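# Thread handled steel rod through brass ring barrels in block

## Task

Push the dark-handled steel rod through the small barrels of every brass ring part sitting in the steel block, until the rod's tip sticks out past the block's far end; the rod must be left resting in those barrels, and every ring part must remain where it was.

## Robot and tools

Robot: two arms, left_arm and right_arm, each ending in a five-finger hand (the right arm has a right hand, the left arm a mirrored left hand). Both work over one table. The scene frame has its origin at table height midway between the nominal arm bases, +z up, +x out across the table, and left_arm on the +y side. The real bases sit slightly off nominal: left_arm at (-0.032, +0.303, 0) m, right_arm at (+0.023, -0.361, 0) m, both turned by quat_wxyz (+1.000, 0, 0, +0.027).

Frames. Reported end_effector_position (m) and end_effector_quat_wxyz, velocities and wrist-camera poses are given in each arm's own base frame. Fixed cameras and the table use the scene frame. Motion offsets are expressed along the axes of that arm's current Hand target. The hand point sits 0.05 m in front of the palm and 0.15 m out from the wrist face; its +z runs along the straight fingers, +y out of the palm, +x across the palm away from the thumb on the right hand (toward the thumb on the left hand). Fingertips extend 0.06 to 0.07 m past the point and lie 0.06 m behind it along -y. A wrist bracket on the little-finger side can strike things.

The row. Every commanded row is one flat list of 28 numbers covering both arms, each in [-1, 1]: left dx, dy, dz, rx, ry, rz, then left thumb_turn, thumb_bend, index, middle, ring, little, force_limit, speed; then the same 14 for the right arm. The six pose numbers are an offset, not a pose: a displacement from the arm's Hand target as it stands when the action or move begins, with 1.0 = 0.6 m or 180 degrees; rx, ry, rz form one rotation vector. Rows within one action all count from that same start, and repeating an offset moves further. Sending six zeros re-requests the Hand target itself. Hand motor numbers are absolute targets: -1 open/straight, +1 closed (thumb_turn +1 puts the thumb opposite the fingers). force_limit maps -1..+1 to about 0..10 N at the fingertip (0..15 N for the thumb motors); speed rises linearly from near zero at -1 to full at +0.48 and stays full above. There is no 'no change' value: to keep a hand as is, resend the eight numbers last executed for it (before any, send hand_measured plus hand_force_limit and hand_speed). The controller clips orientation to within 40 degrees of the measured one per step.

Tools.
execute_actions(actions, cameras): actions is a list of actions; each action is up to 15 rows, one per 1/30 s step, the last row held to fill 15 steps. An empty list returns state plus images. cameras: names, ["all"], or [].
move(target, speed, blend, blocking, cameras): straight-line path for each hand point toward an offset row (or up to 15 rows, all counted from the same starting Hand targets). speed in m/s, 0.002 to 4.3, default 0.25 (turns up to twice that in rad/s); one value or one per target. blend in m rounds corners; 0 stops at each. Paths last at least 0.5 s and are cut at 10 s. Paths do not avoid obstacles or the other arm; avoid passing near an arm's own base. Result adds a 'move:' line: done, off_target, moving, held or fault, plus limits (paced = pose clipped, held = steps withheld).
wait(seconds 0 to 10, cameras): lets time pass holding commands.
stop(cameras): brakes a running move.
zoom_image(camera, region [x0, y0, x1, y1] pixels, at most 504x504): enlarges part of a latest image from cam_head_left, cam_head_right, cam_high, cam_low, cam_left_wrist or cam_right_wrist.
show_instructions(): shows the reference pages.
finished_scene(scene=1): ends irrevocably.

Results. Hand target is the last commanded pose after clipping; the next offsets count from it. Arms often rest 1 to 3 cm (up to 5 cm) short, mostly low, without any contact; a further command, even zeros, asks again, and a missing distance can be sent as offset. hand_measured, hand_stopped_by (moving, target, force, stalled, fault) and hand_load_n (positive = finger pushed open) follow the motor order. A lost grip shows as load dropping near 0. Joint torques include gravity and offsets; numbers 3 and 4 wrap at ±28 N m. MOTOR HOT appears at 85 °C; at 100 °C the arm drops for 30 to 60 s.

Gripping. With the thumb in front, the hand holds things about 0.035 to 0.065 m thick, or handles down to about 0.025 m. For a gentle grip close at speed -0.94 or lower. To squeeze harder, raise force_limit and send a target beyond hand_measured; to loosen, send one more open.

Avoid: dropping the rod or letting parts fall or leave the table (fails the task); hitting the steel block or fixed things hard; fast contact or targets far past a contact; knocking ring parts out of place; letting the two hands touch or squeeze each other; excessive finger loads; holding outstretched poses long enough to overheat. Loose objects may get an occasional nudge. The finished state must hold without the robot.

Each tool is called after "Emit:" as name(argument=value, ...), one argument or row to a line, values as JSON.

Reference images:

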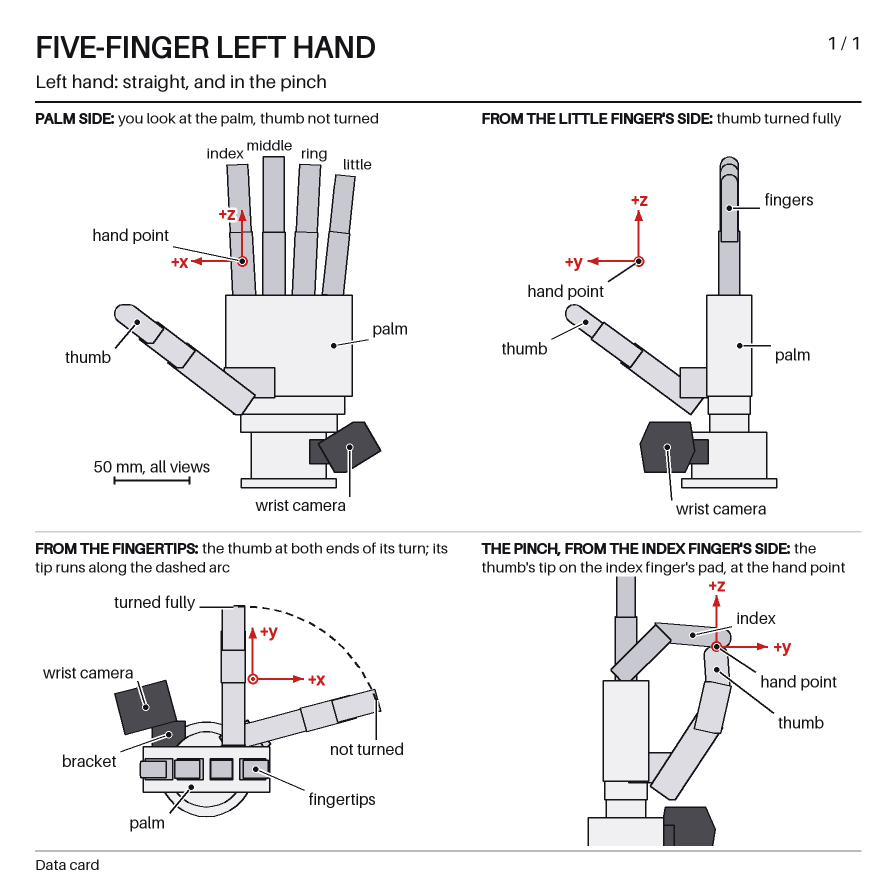

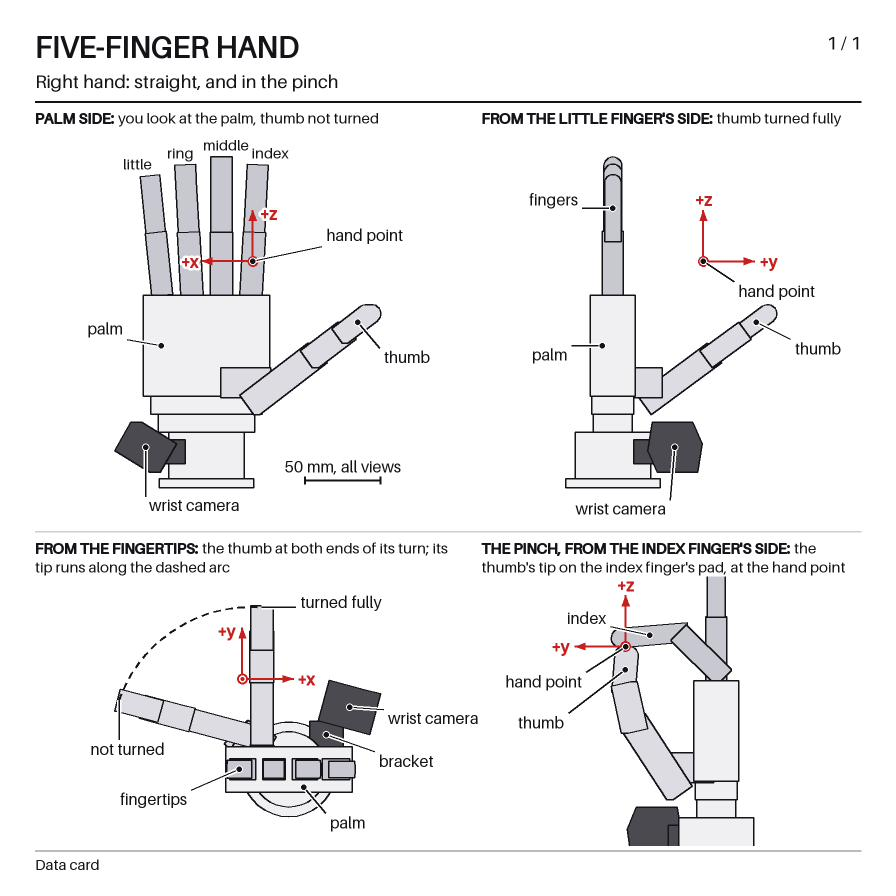

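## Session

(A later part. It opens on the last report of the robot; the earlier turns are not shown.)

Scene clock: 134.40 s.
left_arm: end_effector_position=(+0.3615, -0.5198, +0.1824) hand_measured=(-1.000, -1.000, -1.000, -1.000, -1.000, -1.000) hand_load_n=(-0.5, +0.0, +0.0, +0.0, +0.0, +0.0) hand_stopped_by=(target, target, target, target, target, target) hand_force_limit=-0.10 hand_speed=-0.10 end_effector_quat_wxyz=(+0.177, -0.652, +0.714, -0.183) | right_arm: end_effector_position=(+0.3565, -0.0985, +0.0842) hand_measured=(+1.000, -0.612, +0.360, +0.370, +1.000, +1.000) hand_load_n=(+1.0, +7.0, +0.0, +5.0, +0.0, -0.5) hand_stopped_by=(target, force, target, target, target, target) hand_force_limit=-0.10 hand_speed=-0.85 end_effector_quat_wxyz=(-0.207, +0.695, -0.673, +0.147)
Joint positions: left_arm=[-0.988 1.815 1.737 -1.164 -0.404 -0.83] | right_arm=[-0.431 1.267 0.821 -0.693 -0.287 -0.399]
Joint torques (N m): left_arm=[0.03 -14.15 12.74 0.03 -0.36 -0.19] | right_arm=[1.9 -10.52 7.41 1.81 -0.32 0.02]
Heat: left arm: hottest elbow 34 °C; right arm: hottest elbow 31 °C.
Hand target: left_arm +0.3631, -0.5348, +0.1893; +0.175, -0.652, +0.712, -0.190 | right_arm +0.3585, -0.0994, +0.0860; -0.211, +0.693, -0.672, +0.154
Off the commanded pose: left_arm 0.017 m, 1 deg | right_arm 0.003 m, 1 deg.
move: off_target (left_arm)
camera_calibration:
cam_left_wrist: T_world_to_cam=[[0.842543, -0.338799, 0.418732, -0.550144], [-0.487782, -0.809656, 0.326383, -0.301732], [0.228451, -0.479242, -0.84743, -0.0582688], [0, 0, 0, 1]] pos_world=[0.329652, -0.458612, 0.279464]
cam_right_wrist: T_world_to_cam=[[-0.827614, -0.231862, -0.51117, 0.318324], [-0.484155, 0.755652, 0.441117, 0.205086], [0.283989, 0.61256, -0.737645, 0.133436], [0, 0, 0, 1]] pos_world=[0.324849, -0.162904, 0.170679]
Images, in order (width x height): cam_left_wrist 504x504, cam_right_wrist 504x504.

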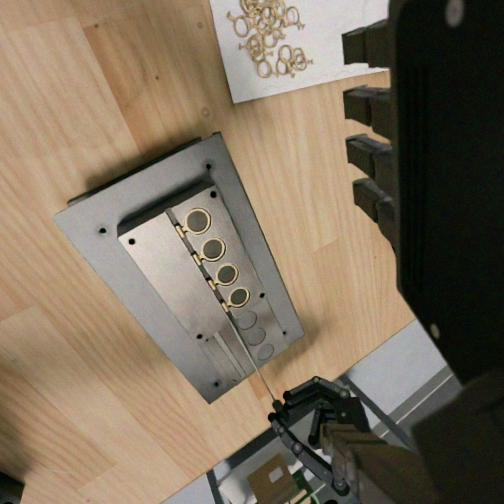

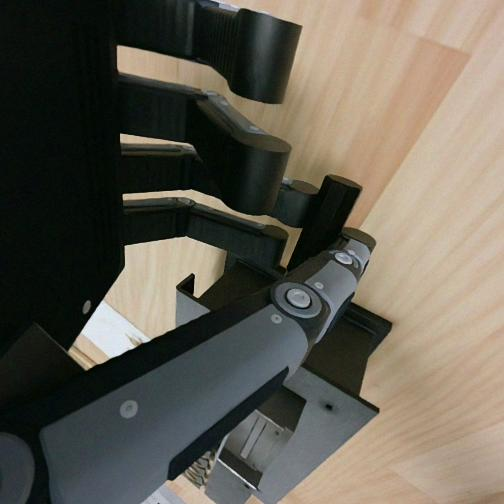

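Emit:
zoom_image(
  camera="cam_left_wrist",
  region=[200, 300, 300, 420],
)

Emit:
wait(
  seconds=0.1,
  cameras=["cam_high","cam_head_left","cam_low"],
)

Emit:
zoom_image(
  camera="cam_high",
  region=[60, 250, 180, 350],
)

Emit:
zoom_image(
  camera="cam_head_left",
  region=[280, 190, 400, 280],
)

Emit:
zoom_image(
  camera="cam_low",
  region=[215, 260, 295, 320],
)

Scaled by 4.200 from the camera's 504x504 image, which has a finer 720x720 frame.

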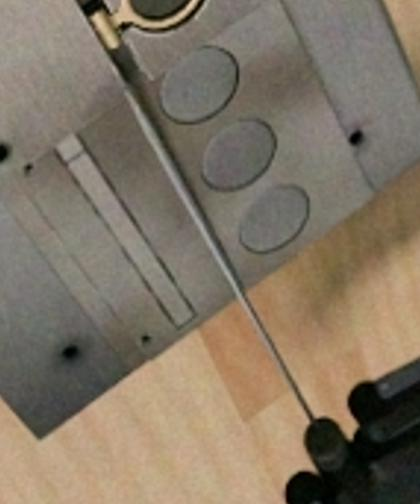

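Scene clock: 135.73 s.
left_arm: end_effector_position=(+0.3615, -0.5198, +0.1824) hand_measured=(-1.000, -1.000, -1.000, -1.000, -1.000, -1.000) hand_load_n=(+0.0, +0.0, +0.0, +0.0, +0.0, +0.0) hand_stopped_by=(target, target, target, target, target, target) hand_force_limit=-0.10 hand_speed=-0.10 end_effector_quat_wxyz=(+0.177, -0.652, +0.714, -0.183) | right_arm: end_effector_position=(+0.3565, -0.0985, +0.0842) hand_measured=(+1.000, -0.612, +0.360, +0.370, +1.000, +1.000) hand_load_n=(+0.5, +7.0, +0.0, +5.0, +0.5, +0.0) hand_stopped_by=(target, force, target, target, target, target) hand_force_limit=-0.10 hand_speed=-0.85 end_effector_quat_wxyz=(-0.207, +0.695, -0.673, +0.147)
Joint positions: left_arm=[-0.988 1.815 1.737 -1.164 -0.404 -0.83] | right_arm=[-0.431 1.267 0.821 -0.693 -0.287 -0.399]
Joint torques (N m): left_arm=[-0.03 -14.1 12.75 0.02 -0.36 -0.19] | right_arm=[1.9 -10.29 7.46 1.83 -0.33 0]
Heat: left arm: hottest elbow 34 °C; right arm: hottest elbow 31 °C.
Hand target: left_arm +0.3631, -0.5348, +0.1893; +0.175, -0.652, +0.712, -0.190 | right_arm +0.3585, -0.0994, +0.0860; -0.211, +0.693, -0.672, +0.154
Off the commanded pose: left_arm 0.017 m, 1 deg | right_arm 0.003 m, 1 deg.
wait: 0.10 s; at rest from the start
Images, in order (width x height): cam_head_left 504x504, cam_high 504x504, cam_low 504x504.

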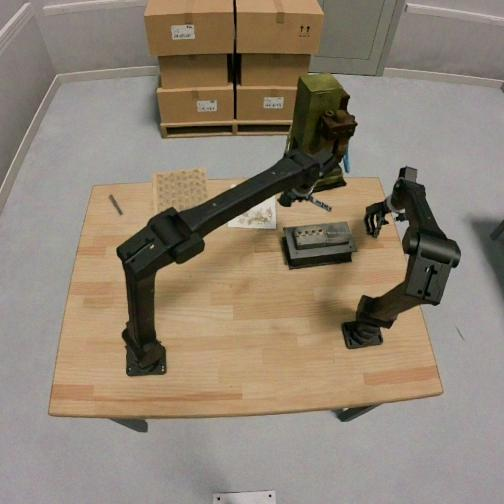

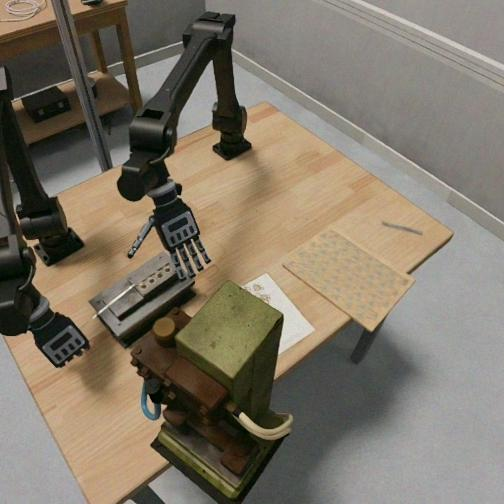

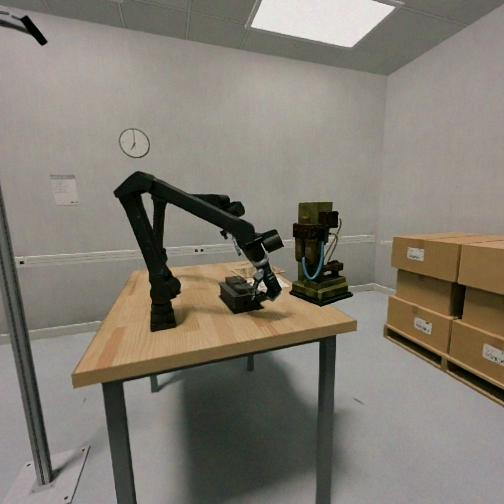

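Scaled by 4.200 from the camera's 504x504 image, which has a finer 720x720 frame.

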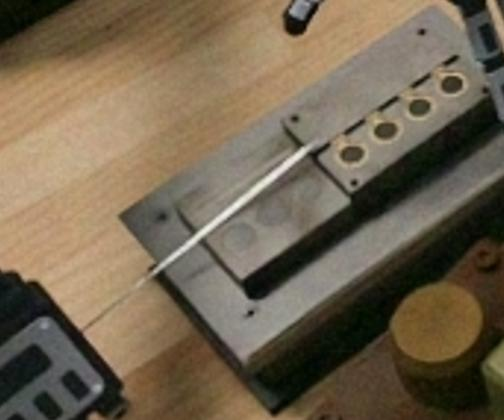

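Scaled by 4.200 from the camera's 504x504 image, which has a finer 720x720 frame.

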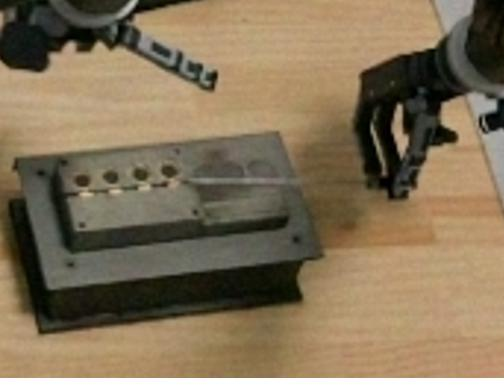

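Scaled by 6.300 from the camera's 504x504 image, which has a finer 720x720 frame.

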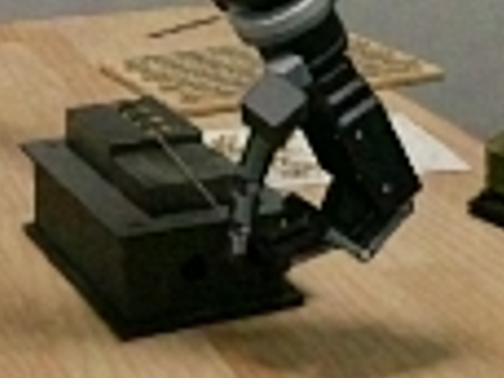

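Emit:
move(
  target=[
    [0,0,0,0,0,0,-1,-1,-1,-1,-1,-1,-0.1,-0.1,-0.0023,-0.0252,-0.0219,0,0,0,1,-0.05,0.36,0.37,1,1,-0.1,-0.85],
    [0,0,0,0,0,0,-1,-1,-1,-1,-1,-1,-0.1,-0.1,-0.0007,-0.0137,-0.0020,0,0,0,1,-0.05,0.36,0.37,1,1,-0.1,-0.85],
  ],
  speed=0.06,
  cameras=["cam_left_wrist","cam_right_wrist"],
)

Emit:
zoom_image(
  camera="cam_left_wrist",
  region=[200, 300, 300, 420],
)

Emit:
zoom_image(
  camera="cam_left_wrist",
  region=[205, 290, 255, 340],
)

Emit:
zoom_image(
  camera="cam_right_wrist",
  region=[200, 424, 260, 484],
)

Scene clock: 138.20 s.
left_arm: end_effector_position=(+0.3615, -0.5198, +0.1824) hand_measured=(-1.000, -1.000, -1.000, -1.000, -1.000, -1.000) hand_load_n=(+0.0, +0.0, +0.0, +0.0, +0.0, +0.0) hand_stopped_by=(target, target, target, target, target, target) hand_force_limit=-0.10 hand_speed=-0.10 end_effector_quat_wxyz=(+0.177, -0.652, +0.714, -0.183) | right_arm: end_effector_position=(+0.3548, -0.0977, +0.0873) hand_measured=(+1.000, -0.612, +0.360, +0.370, +1.000, +1.000) hand_load_n=(+1.0, +7.0, +0.0, +5.0, +0.0, +0.0) hand_stopped_by=(target, force, target, target, target, target) hand_force_limit=-0.10 hand_speed=-0.85 end_effector_quat_wxyz=(-0.207, +0.695, -0.673, +0.146)
Joint positions: left_arm=[-0.988 1.815 1.737 -1.164 -0.404 -0.83] | right_arm=[-0.431 1.258 0.823 -0.705 -0.287 -0.399]
Joint torques (N m): left_arm=[-0.09 -14.1 12.78 0.03 -0.36 -0.19] | right_arm=[2.67 -8.76 9.16 1.84 -0.17 0.1]
Heat: left arm: hottest elbow 35 °C; right arm: hottest elbow 31 °C.
Hand target: left_arm +0.3631, -0.5348, +0.1893; +0.175, -0.652, +0.712, -0.190 | right_arm +0.3651, -0.0991, +0.0912; -0.211, +0.693, -0.672, +0.154
Off the commanded pose: left_arm 0.017 m, 1 deg | right_arm 0.011 m, 1 deg.
move: off_target (left_arm, right_arm)
camera_calibration:
cam_left_wrist: T_world_to_cam=[[0.842543, -0.338799, 0.418732, -0.550144], [-0.487782, -0.809656, 0.326383, -0.301732], [0.228451, -0.479242, -0.84743, -0.0582688], [0, 0, 0, 1]] pos_world=[0.329652, -0.458612, 0.279464]
cam_right_wrist: T_world_to_cam=[[-0.828301, -0.231568, -0.51019, 0.318868], [-0.48356, 0.755399, 0.442202, 0.201916], [0.282997, 0.612984, -0.737675, 0.136081], [0, 0, 0, 1]] pos_world=[0.323247, -0.162103, 0.173779]
Images, in order (width x height): cam_left_wrist 504x504, cam_right_wrist 504x504.

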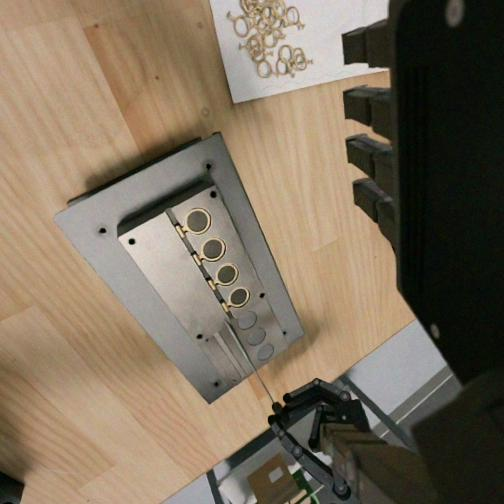

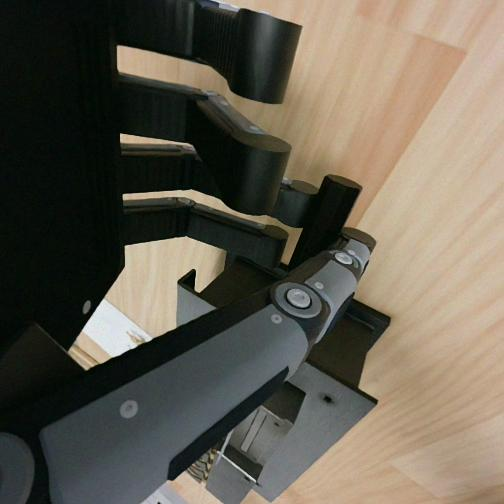

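Scaled by 4.200 from the camera's 504x504 image, which has a finer 720x720 frame.

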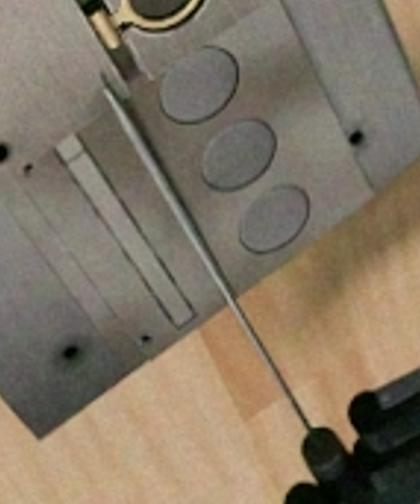

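Scaled by 10.080 from the camera's 504x504 image, which has a finer 720x720 frame.

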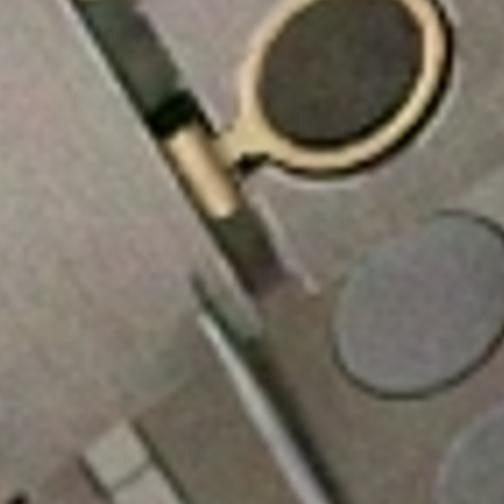

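Scaled by 8.400 from the camera's 504x504 image, which has a finer 720x720 frame.

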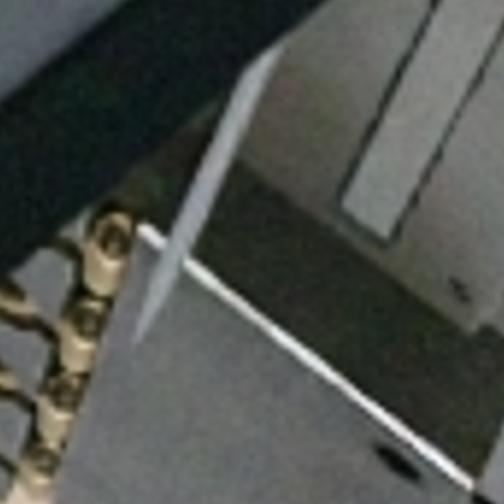

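Emit:
move(
  target=[0,0,0,0,0,0,-1,-1,-1,-1,-1,-1,-0.1,-0.1,0.0035,-0.0120,0.0020,0,0,0,1,-0.05,0.36,0.37,1,1,-0.1,-0.85],
  speed=0.04,
  cameras=["cam_left_wrist","cam_right_wrist"],
)

Emit:
zoom_image(
  camera="cam_left_wrist",
  region=[205, 290, 255, 340],
)

Emit:
zoom_image(
  camera="cam_right_wrist",
  region=[200, 424, 260, 484],
)

Scene clock: 139.57 s.
left_arm: end_effector_position=(+0.3615, -0.5198, +0.1824) hand_measured=(-1.000, -1.000, -1.000, -1.000, -1.000, -1.000) hand_load_n=(+0.0, +0.0, +0.0, +0.0, +0.0, +0.0) hand_stopped_by=(target, target, target, target, target, target) hand_force_limit=-0.10 hand_speed=-0.10 end_effector_quat_wxyz=(+0.177, -0.652, +0.714, -0.183) | right_arm: end_effector_position=(+0.3545, -0.0976, +0.0838) hand_measured=(+1.000, -0.612, +0.360, +0.370, +1.000, +1.000) hand_load_n=(+1.0, +7.0, +0.0, +5.0, +0.0, +0.0) hand_stopped_by=(target, force, target, target, target, target) hand_force_limit=-0.10 hand_speed=-0.85 end_effector_quat_wxyz=(-0.205, +0.695, -0.675, +0.142)
Joint positions: left_arm=[-0.988 1.815 1.737 -1.164 -0.404 -0.83] | right_arm=[-0.431 1.269 0.823 -0.704 -0.287 -0.399]
Joint torques (N m): left_arm=[-0.09 -14.1 12.75 0.05 -0.37 -0.19] | right_arm=[2.67 -8.59 10.69 1.58 -0.12 0.13]
Heat: left arm: hottest elbow 35 °C; right arm: hottest elbow 31 °C.
Hand target: left_arm +0.3631, -0.5348, +0.1893; +0.175, -0.652, +0.712, -0.190 | right_arm +0.3720, -0.1010, +0.0937; -0.211, +0.693, -0.672, +0.154
Off the commanded pose: left_arm 0.017 m, 1 deg | right_arm 0.020 m, 2 deg.
move: off_target (left_arm, right_arm)
camera_calibration:
cam_left_wrist: T_world_to_cam=[[0.842543, -0.338799, 0.418732, -0.550144], [-0.487782, -0.809656, 0.326383, -0.301732], [0.228451, -0.479242, -0.84743, -0.0582688], [0, 0, 0, 1]] pos_world=[0.329652, -0.458612, 0.279464]
cam_right_wrist: T_world_to_cam=[[-0.832877, -0.22947, -0.503645, 0.318065], [-0.47956, 0.753495, 0.449742, 0.200911], [0.276292, 0.616108, -0.737614, 0.136174], [0, 0, 0, 1]] pos_world=[0.323634, -0.162297, 0.170278]
Images, in order (width x height): cam_left_wrist 504x504, cam_right_wrist 504x504.

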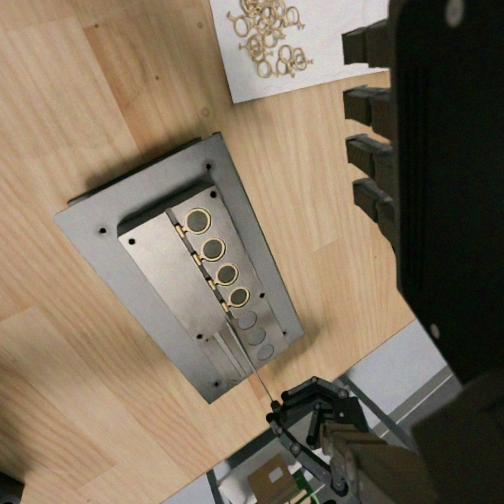

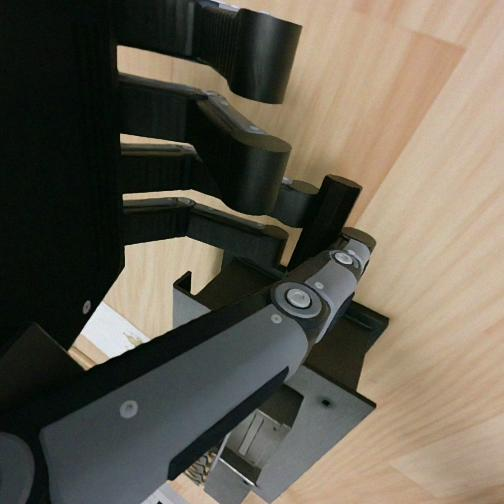

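Scaled by 10.080 from the camera's 504x504 image, which has a finer 720x720 frame.

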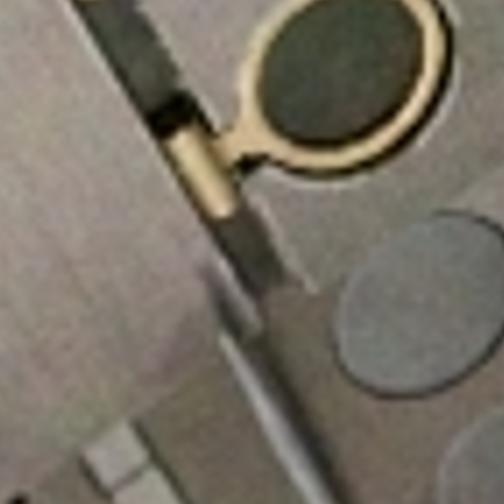

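Scaled by 8.400 from the camera's 504x504 image, which has a finer 720x720 frame.

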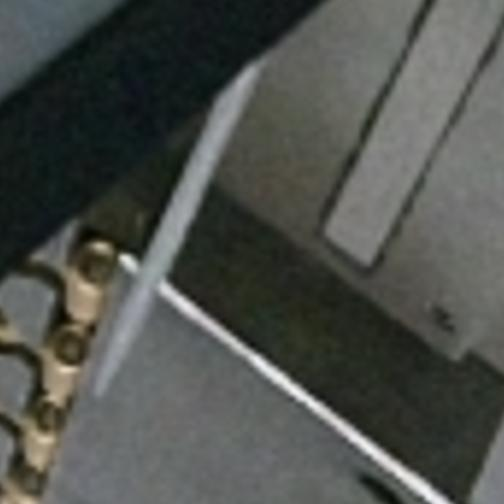

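Emit:
move(
  target=[0,0,0,0,0,0,-1,-1,-1,-1,-1,-1,-0.1,-0.1,0.0207,-0.0446,-0.0363,0,0,0,1,-0.05,0.36,0.37,1,1,-0.1,-0.85],
  speed=0.08,
  cameras=["cam_left_wrist", "cam_right_wrist"],
)

Scene clock: 141.90 s.
left_arm: end_effector_position=(+0.3615, -0.5198, +0.1824) hand_measured=(-1.000, -1.000, -1.000, -1.000, -1.000, -1.000) hand_load_n=(-0.5, +0.0, -0.5, +0.0, +0.0, +0.0) hand_stopped_by=(target, target, target, target, target, target) hand_force_limit=-0.10 hand_speed=-0.10 end_effector_quat_wxyz=(+0.177, -0.652, +0.714, -0.183) | right_arm: end_effector_position=(+0.3739, -0.1059, +0.1144) hand_measured=(+1.000, -0.612, +0.360, +0.370, +1.000, +1.000) hand_load_n=(+1.5, +7.0, +0.0, +5.0, +0.0, +0.0) hand_stopped_by=(target, force, target, target, target, target) hand_force_limit=-0.10 hand_speed=-0.85 end_effector_quat_wxyz=(-0.208, +0.695, -0.673, +0.146)
Joint positions: left_arm=[-0.988 1.815 1.737 -1.164 -0.404 -0.83] | right_arm=[-0.431 1.284 0.922 -0.778 -0.29 -0.399]
Joint torques (N m): left_arm=[-0.15 -14.15 12.75 0.05 -0.37 -0.19] | right_arm=[1.08 -9.11 11.1 0.85 -0.35 -0.08]
Heat: left arm: hottest elbow 35 °C; right arm: hottest elbow 31 °C.
Hand target: left_arm +0.3631, -0.5348, +0.1893; +0.175, -0.652, +0.712, -0.190 | right_arm +0.3849, -0.1150, +0.1249; -0.211, +0.693, -0.672, +0.154
Off the commanded pose: left_arm 0.017 m, 1 deg | right_arm 0.018 m, 1 deg.
move: off_target (left_arm, right_arm)
camera_calibration:
cam_left_wrist: T_world_to_cam=[[0.842543, -0.338799, 0.418732, -0.550144], [-0.487782, -0.809656, 0.326383, -0.301732], [0.228451, -0.479242, -0.84743, -0.0582688], [0, 0, 0, 1]] pos_world=[0.329652, -0.458612, 0.279464]
cam_right_wrist: T_world_to_cam=[[-0.82726, -0.231388, -0.511958, 0.346417], [-0.485158, 0.753732, 0.443293, 0.205594], [0.283307, 0.615099, -0.735792, 0.155573], [0, 0, 0, 1]] pos_world=[0.342248, -0.170499, 0.200683]
Images, in order (width x height): cam_left_wrist 504x504, cam_right_wrist 504x504.

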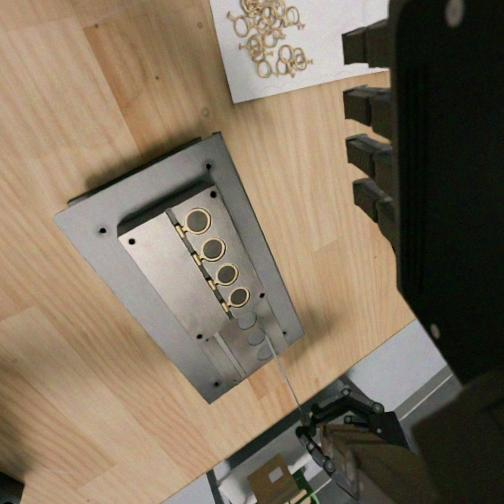

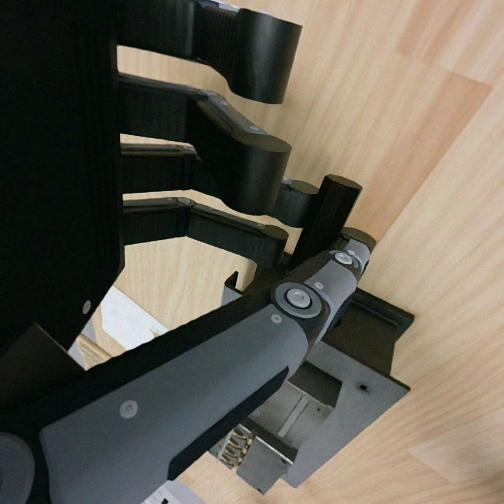

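Emit:
move(
  target=[0,0,0,0,0,0,-1,-1,-1,-1,-1,-1,-0.1,-0.1,-0.0131,0.0554,0.0277,0,0,0,1,-0.05,0.36,0.37,1,1,-0.1,-0.85],
  speed=0.06,
  cameras=["cam_left_wrist", "cam_right_wrist"],
)

Scene clock: 143.53 s.
left_arm: end_effector_position=(+0.3615, -0.5198, +0.1824) hand_measured=(-1.000, -1.000, -1.000, -1.000, -1.000, -1.000) hand_load_n=(+0.0, +0.0, +0.0, +0.0, +0.0, +0.0) hand_stopped_by=(target, target, target, target, target, target) hand_force_limit=-0.10 hand_speed=-0.10 end_effector_quat_wxyz=(+0.177, -0.652, +0.714, -0.183) | right_arm: end_effector_position=(+0.3629, -0.1007, +0.0924) hand_measured=(+1.000, -0.612, +0.360, +0.370, +1.000, +1.000) hand_load_n=(+1.0, +7.0, +0.5, +5.5, +0.0, +0.0) hand_stopped_by=(target, force, target, target, target, target) hand_force_limit=-0.10 hand_speed=-0.85 end_effector_quat_wxyz=(-0.208, +0.695, -0.673, +0.145)
Joint positions: left_arm=[-0.988 1.815 1.737 -1.164 -0.404 -0.83] | right_arm=[-0.431 1.278 0.854 -0.719 -0.291 -0.399]
Joint torques (N m): left_arm=[-0.15 -14.1 12.78 0.05 -0.36 -0.19] | right_arm=[0.97 -10.87 7.61 1.84 -0.35 -0.1]
Heat: left arm: hottest elbow 35 °C; right arm: hottest elbow 31 °C.
Hand target: left_arm +0.3631, -0.5348, +0.1893; +0.175, -0.652, +0.712, -0.190 | right_arm +0.3640, -0.1060, +0.0946; -0.211, +0.693, -0.672, +0.154
Off the commanded pose: left_arm 0.017 m, 1 deg | right_arm 0.006 m, 1 deg.
move: off_target (left_arm)
camera_calibration:
cam_left_wrist: T_world_to_cam=[[0.842543, -0.338799, 0.418732, -0.550144], [-0.487782, -0.809656, 0.326383, -0.301732], [0.228451, -0.479242, -0.84743, -0.0582688], [0, 0, 0, 1]] pos_world=[0.329652, -0.458612, 0.279464]
cam_right_wrist: T_world_to_cam=[[-0.828267, -0.230788, -0.510599, 0.327565], [-0.484487, 0.752765, 0.445664, 0.205527], [0.281507, 0.616508, -0.735304, 0.140112], [0, 0, 0, 1]] pos_world=[0.331444, -0.165496, 0.178683]
Images, in order (width x height): cam_left_wrist 504x504, cam_right_wrist 504x504.

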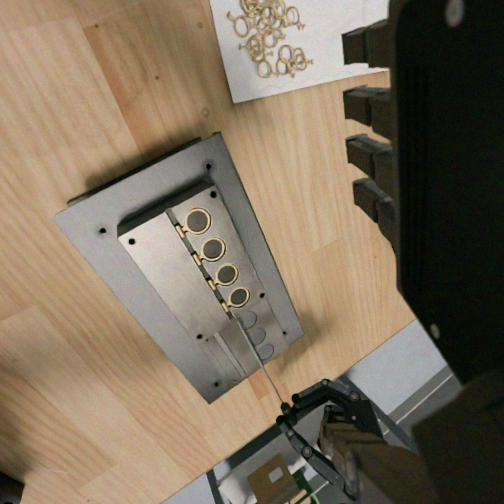

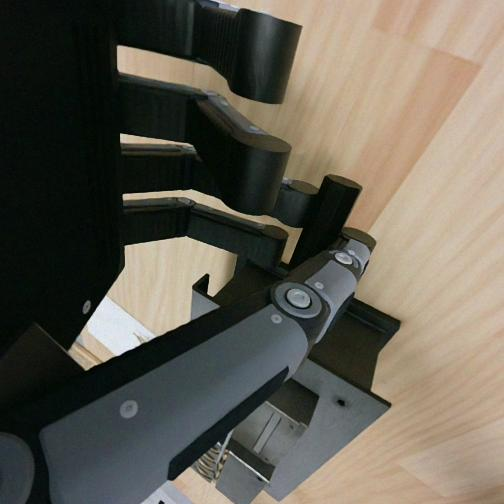

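Emit:
zoom_image(
  camera="cam_left_wrist",
  region=[205, 290, 255, 340],
)

Emit:
zoom_image(
  camera="cam_right_wrist",
  region=[200, 424, 260, 484],
)

Scaled by 10.080 from the camera's 504x504 image, which has a finer 720x720 frame.

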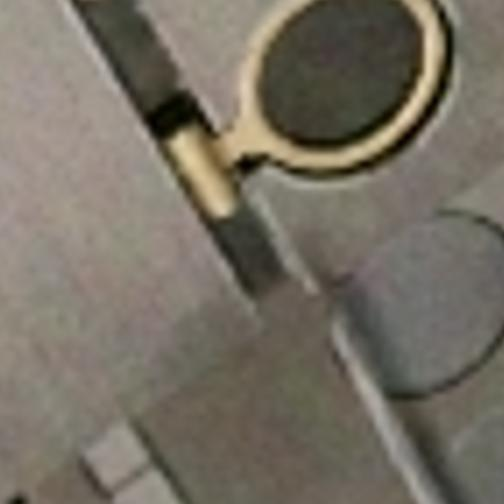

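Scaled by 8.400 from the camera's 504x504 image, which has a finer 720x720 frame.

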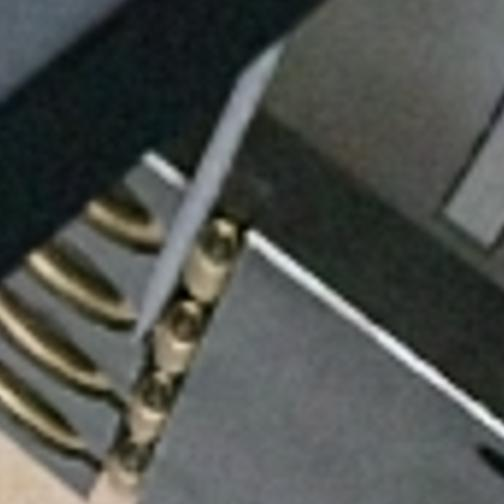

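Emit:
zoom_image(
  camera="cam_left_wrist",
  region=[205, 290, 305, 430],
)

Scaled by 3.600 from the camera's 504x504 image, which has a finer 720x720 frame.

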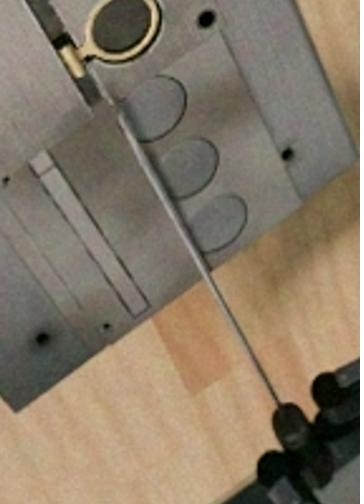

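Emit:
zoom_image(
  camera="cam_left_wrist",
  region=[222, 300, 252, 330],
)

Emit:
zoom_image(
  camera="cam_right_wrist",
  region=[205, 434, 240, 469],
)

Scaled by 16.800 from the camera's 504x504 image, which has a finer 720x720 frame.

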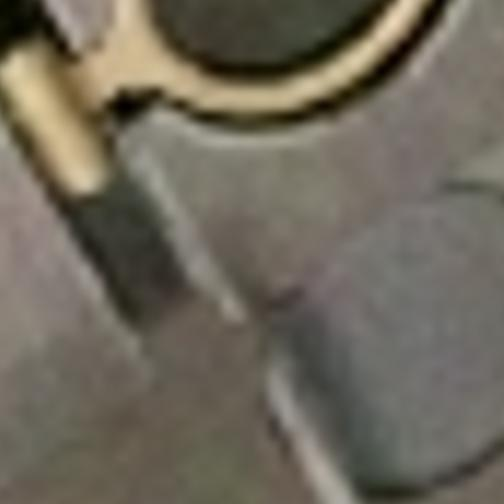

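Scaled by 14.400 from the camera's 504x504 image, which has a finer 720x720 frame.

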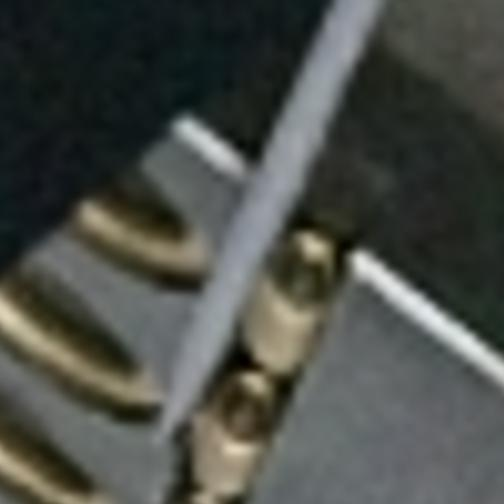

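Emit:
move(
  target=[0,0,0,0,0,0,-1,-1,-1,-1,-1,-1,-0.1,-0.1,0.0004,0.01005,0.00574,0,0,0,1,-0.05,0.36,0.37,1,1,-0.1,-0.85],
  speed=0.06,
  cameras=["cam_left_wrist", "cam_right_wrist"],
)

Emit:
zoom_image(
  camera="cam_left_wrist",
  region=[205, 290, 255, 340],
)

Emit:
zoom_image(
  camera="cam_right_wrist",
  region=[200, 424, 260, 484],
)

Scene clock: 148.13 s.
left_arm: end_effector_position=(+0.3615, -0.5198, +0.1824) hand_measured=(-1.000, -1.000, -1.000, -1.000, -1.000, -1.000) hand_load_n=(+0.0, +0.0, +0.0, +0.0, +0.0, +0.0) hand_stopped_by=(target, target, target, target, target, target) hand_force_limit=-0.10 hand_speed=-0.10 end_effector_quat_wxyz=(+0.177, -0.652, +0.714, -0.183) | right_arm: end_effector_position=(+0.3597, -0.1001, +0.0863) hand_measured=(+1.000, -0.612, +0.360, +0.370, +1.000, +1.000) hand_load_n=(+1.0, +7.0, +0.0, +5.0, +0.0, +0.0) hand_stopped_by=(target, force, target, target, target, target) hand_force_limit=-0.10 hand_speed=-0.85 end_effector_quat_wxyz=(-0.208, +0.694, -0.674, +0.144)
Joint positions: left_arm=[-0.988 1.815 1.737 -1.164 -0.404 -0.83] | right_arm=[-0.434 1.278 0.837 -0.703 -0.292 -0.399]
Joint torques (N m): left_arm=[-0.03 -14.1 12.72 0.06 -0.36 -0.19] | right_arm=[0.91 -10.58 7.56 1.73 -0.35 -0.13]
Heat: left arm: hottest elbow 36 °C; right arm: hottest elbow 31 °C.
Hand target: left_arm +0.3631, -0.5348, +0.1893; +0.175, -0.652, +0.712, -0.190 | right_arm +0.3605, -0.1060, +0.0885; -0.211, +0.693, -0.672, +0.154
Off the commanded pose: left_arm 0.017 m, 1 deg | right_arm 0.006 m, 1 deg.
move: off_target (left_arm)
camera_calibration:
cam_left_wrist: T_world_to_cam=[[0.842543, -0.338799, 0.418732, -0.550144], [-0.487782, -0.809656, 0.326383, -0.301732], [0.228451, -0.479242, -0.84743, -0.0582688], [0, 0, 0, 1]] pos_world=[0.329652, -0.458612, 0.279464]
cam_right_wrist: T_world_to_cam=[[-0.829414, -0.227665, -0.510139, 0.322679], [-0.482109, 0.753039, 0.447776, 0.205263], [0.282212, 0.617334, -0.73434, 0.135885], [0, 0, 0, 1]] pos_world=[0.328245, -0.164995, 0.172485]
Images, in order (width x height): cam_left_wrist 504x504, cam_right_wrist 504x504.

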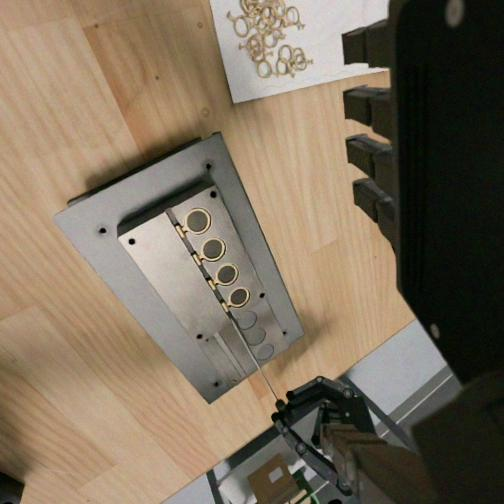

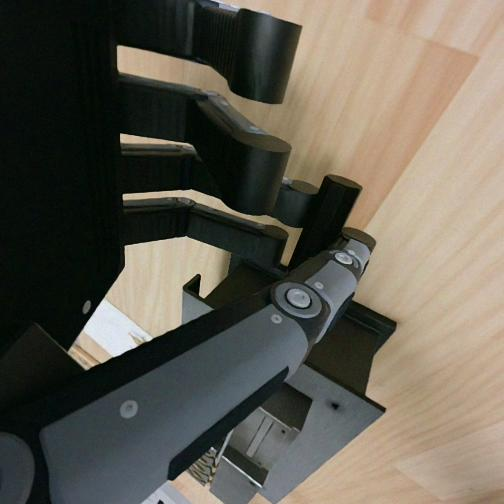

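Scaled by 10.080 from the camera's 504x504 image, which has a finer 720x720 frame.

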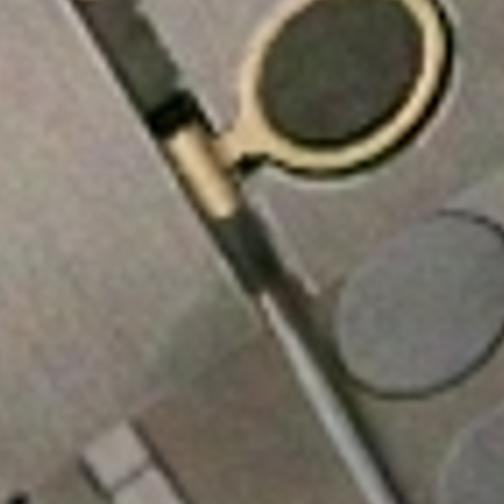

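Scaled by 8.400 from the camera's 504x504 image, which has a finer 720x720 frame.

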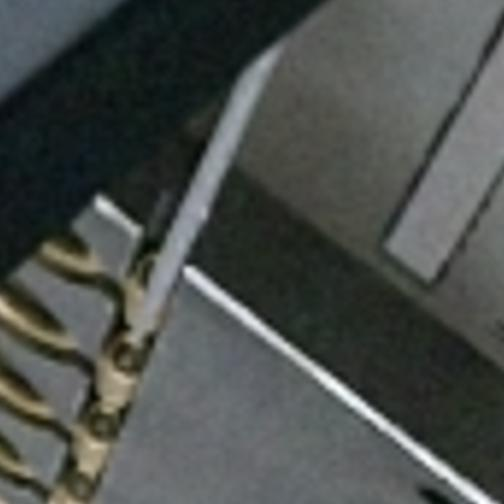

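Emit:
zoom_image(
  camera="cam_left_wrist",
  region=[225, 310, 305, 420],
)

Scaled by 4.582 from the camera's 504x504 image, which has a finer 720x720 frame.

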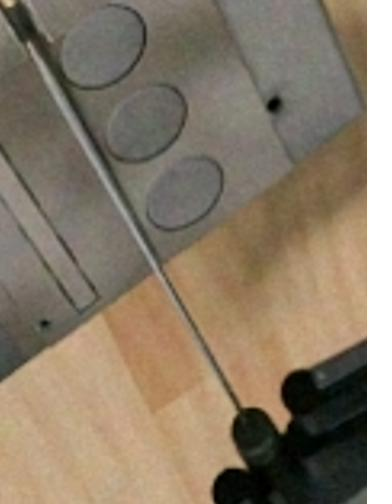

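Emit:
move(
  target=[
    [0,0,0,0,0,0,-1,-1,-1,-1,-1,-1,-0.1,-0.1,0.02267,-0.06262,-0.03395,0.0714,0.0044,-0.0115,1,-0.05,0.36,0.37,1,1,-0.1,-0.85],
    [0,0,0,0,0,0,-1,-1,-1,-1,-1,-1,-0.1,-0.1,-0.0004,-0.00897,-0.0052,0.0714,0.0044,-0.0115,1,-0.05,0.36,0.37,1,1,-0.1,-0.85],
  ],
  speed=0.08,
  blend=[0.01, 0],
  cameras=["cam_left_wrist", "cam_right_wrist"],
)

Emit:
zoom_image(
  camera="cam_left_wrist",
  region=[205, 290, 255, 340],
)

Emit:
zoom_image(
  camera="cam_right_wrist",
  region=[200, 424, 260, 484],
)

Scene clock: 169.93 s.
left_arm: end_effector_position=(+0.3615, -0.5198, +0.1824) hand_measured=(-1.000, -1.000, -1.000, -1.000, -1.000, -1.000) hand_load_n=(+0.0, +0.0, +0.0, +0.0, +0.0, +0.0) hand_stopped_by=(target, target, target, target, target, target) hand_force_limit=-0.10 hand_speed=-0.10 end_effector_quat_wxyz=(+0.177, -0.652, +0.714, -0.183) | right_arm: end_effector_position=(+0.3621, -0.1023, +0.0917) hand_measured=(+1.000, -0.612, +0.360, +0.370, +1.000, +1.000) hand_load_n=(+1.0, +7.0, +0.0, +5.0, +0.5, +0.0) hand_stopped_by=(target, force, target, target, target, target) hand_force_limit=-0.10 hand_speed=-0.85 end_effector_quat_wxyz=(-0.279, +0.677, -0.643, +0.227)
Joint positions: left_arm=[-0.988 1.815 1.737 -1.164 -0.404 -0.83] | right_arm=[-0.486 1.155 0.692 -0.472 -0.397 -0.406]
Joint torques (N m): left_arm=[-0.09 -14.04 12.75 0.05 -0.36 -0.19] | right_arm=[1.55 -8.59 7.65 2.21 -0.28 -0.1]
Heat: left arm: hottest elbow 38 °C; right arm: hottest elbow 31 °C.
Hand target: left_arm +0.3631, -0.5348, +0.1893; +0.175, -0.652, +0.712, -0.190 | right_arm +0.3636, -0.1059, +0.0939; -0.280, +0.676, -0.639, +0.237
Off the commanded pose: left_arm 0.017 m, 1 deg | right_arm 0.005 m, 1 deg.
move: off_target (left_arm)
camera_calibration:
cam_left_wrist: T_world_to_cam=[[0.842543, -0.338799, 0.418732, -0.550144], [-0.487782, -0.809656, 0.326383, -0.301732], [0.228451, -0.479242, -0.84743, -0.0582688], [0, 0, 0, 1]] pos_world=[0.329652, -0.458612, 0.279464]
cam_right_wrist: T_world_to_cam=[[-0.690791, -0.242677, -0.681113, 0.290798], [-0.574902, 0.75564, 0.31384, 0.251761], [0.438514, 0.608372, -0.661505, 0.0763353], [0, 0, 0, 1]] pos_world=[0.312144, -0.166111, 0.16955]
Images, in order (width x height): cam_left_wrist 504x504, cam_right_wrist 504x504.

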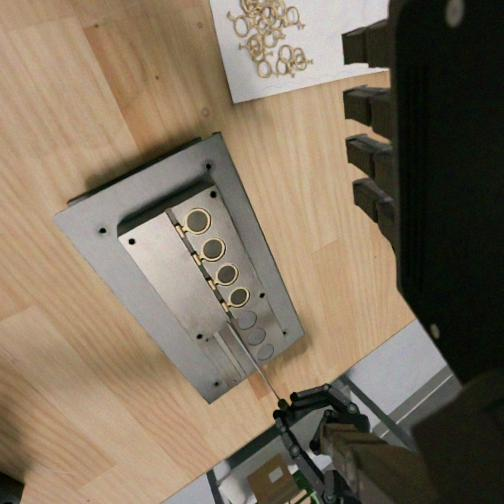

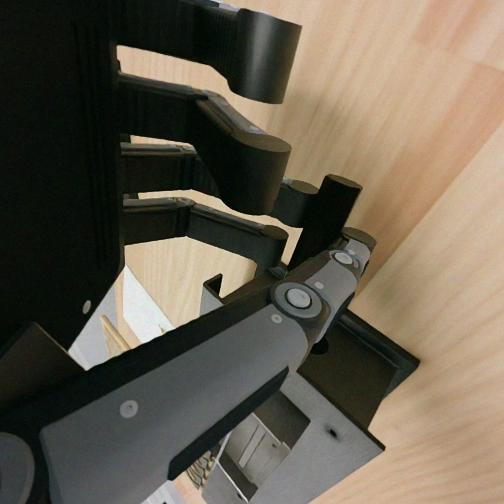

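Scaled by 10.080 from the camera's 504x504 image, which has a finer 720x720 frame.

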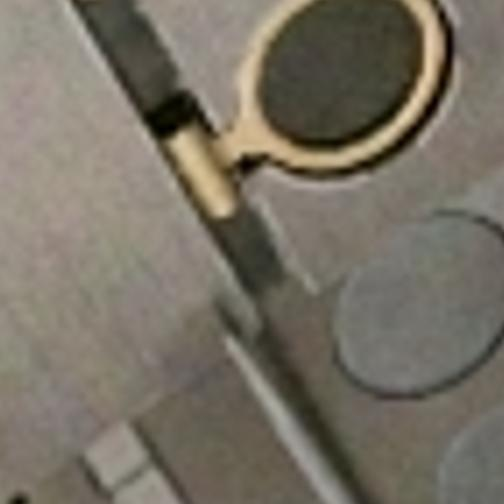

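Scaled by 8.400 from the camera's 504x504 image, which has a finer 720x720 frame.

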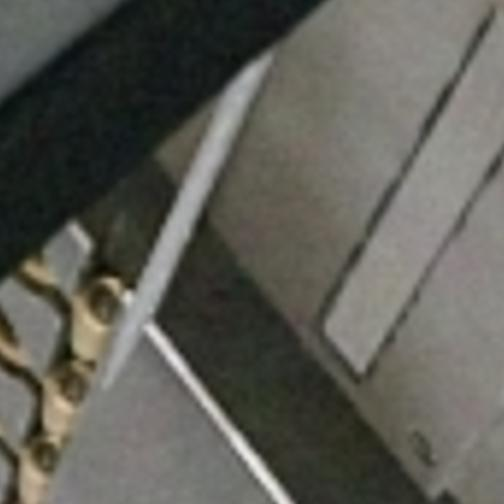

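Emit:
zoom_image(
  camera="cam_left_wrist",
  region=[218, 310, 243, 335],
)

Emit:
zoom_image(
  camera="cam_left_wrist",
  region=[225, 310, 305, 420],
)

Emit:
zoom_image(
  camera="cam_right_wrist",
  region=[200, 444, 235, 479],
)

Scaled by 20.160 from the camera's 504x504 image, which has a finer 720x720 frame.

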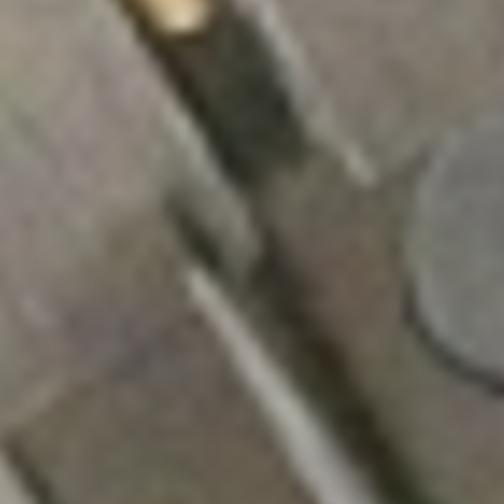

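Scaled by 4.582 from the camera's 504x504 image, which has a finer 720x720 frame.

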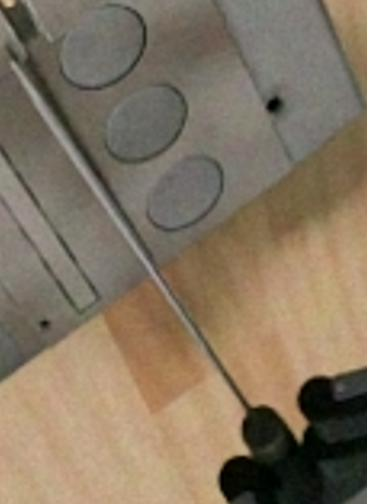

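Scaled by 14.400 from the camera's 504x504 image, which has a finer 720x720 frame.

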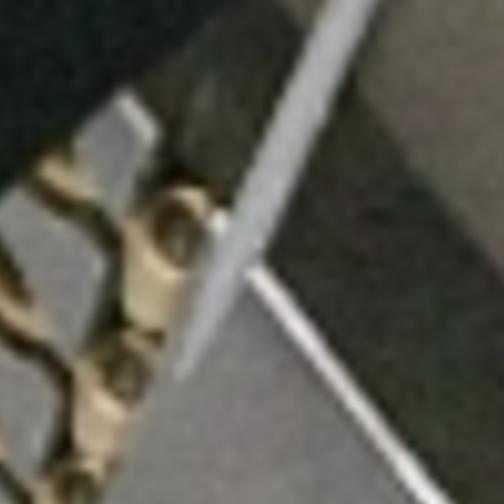

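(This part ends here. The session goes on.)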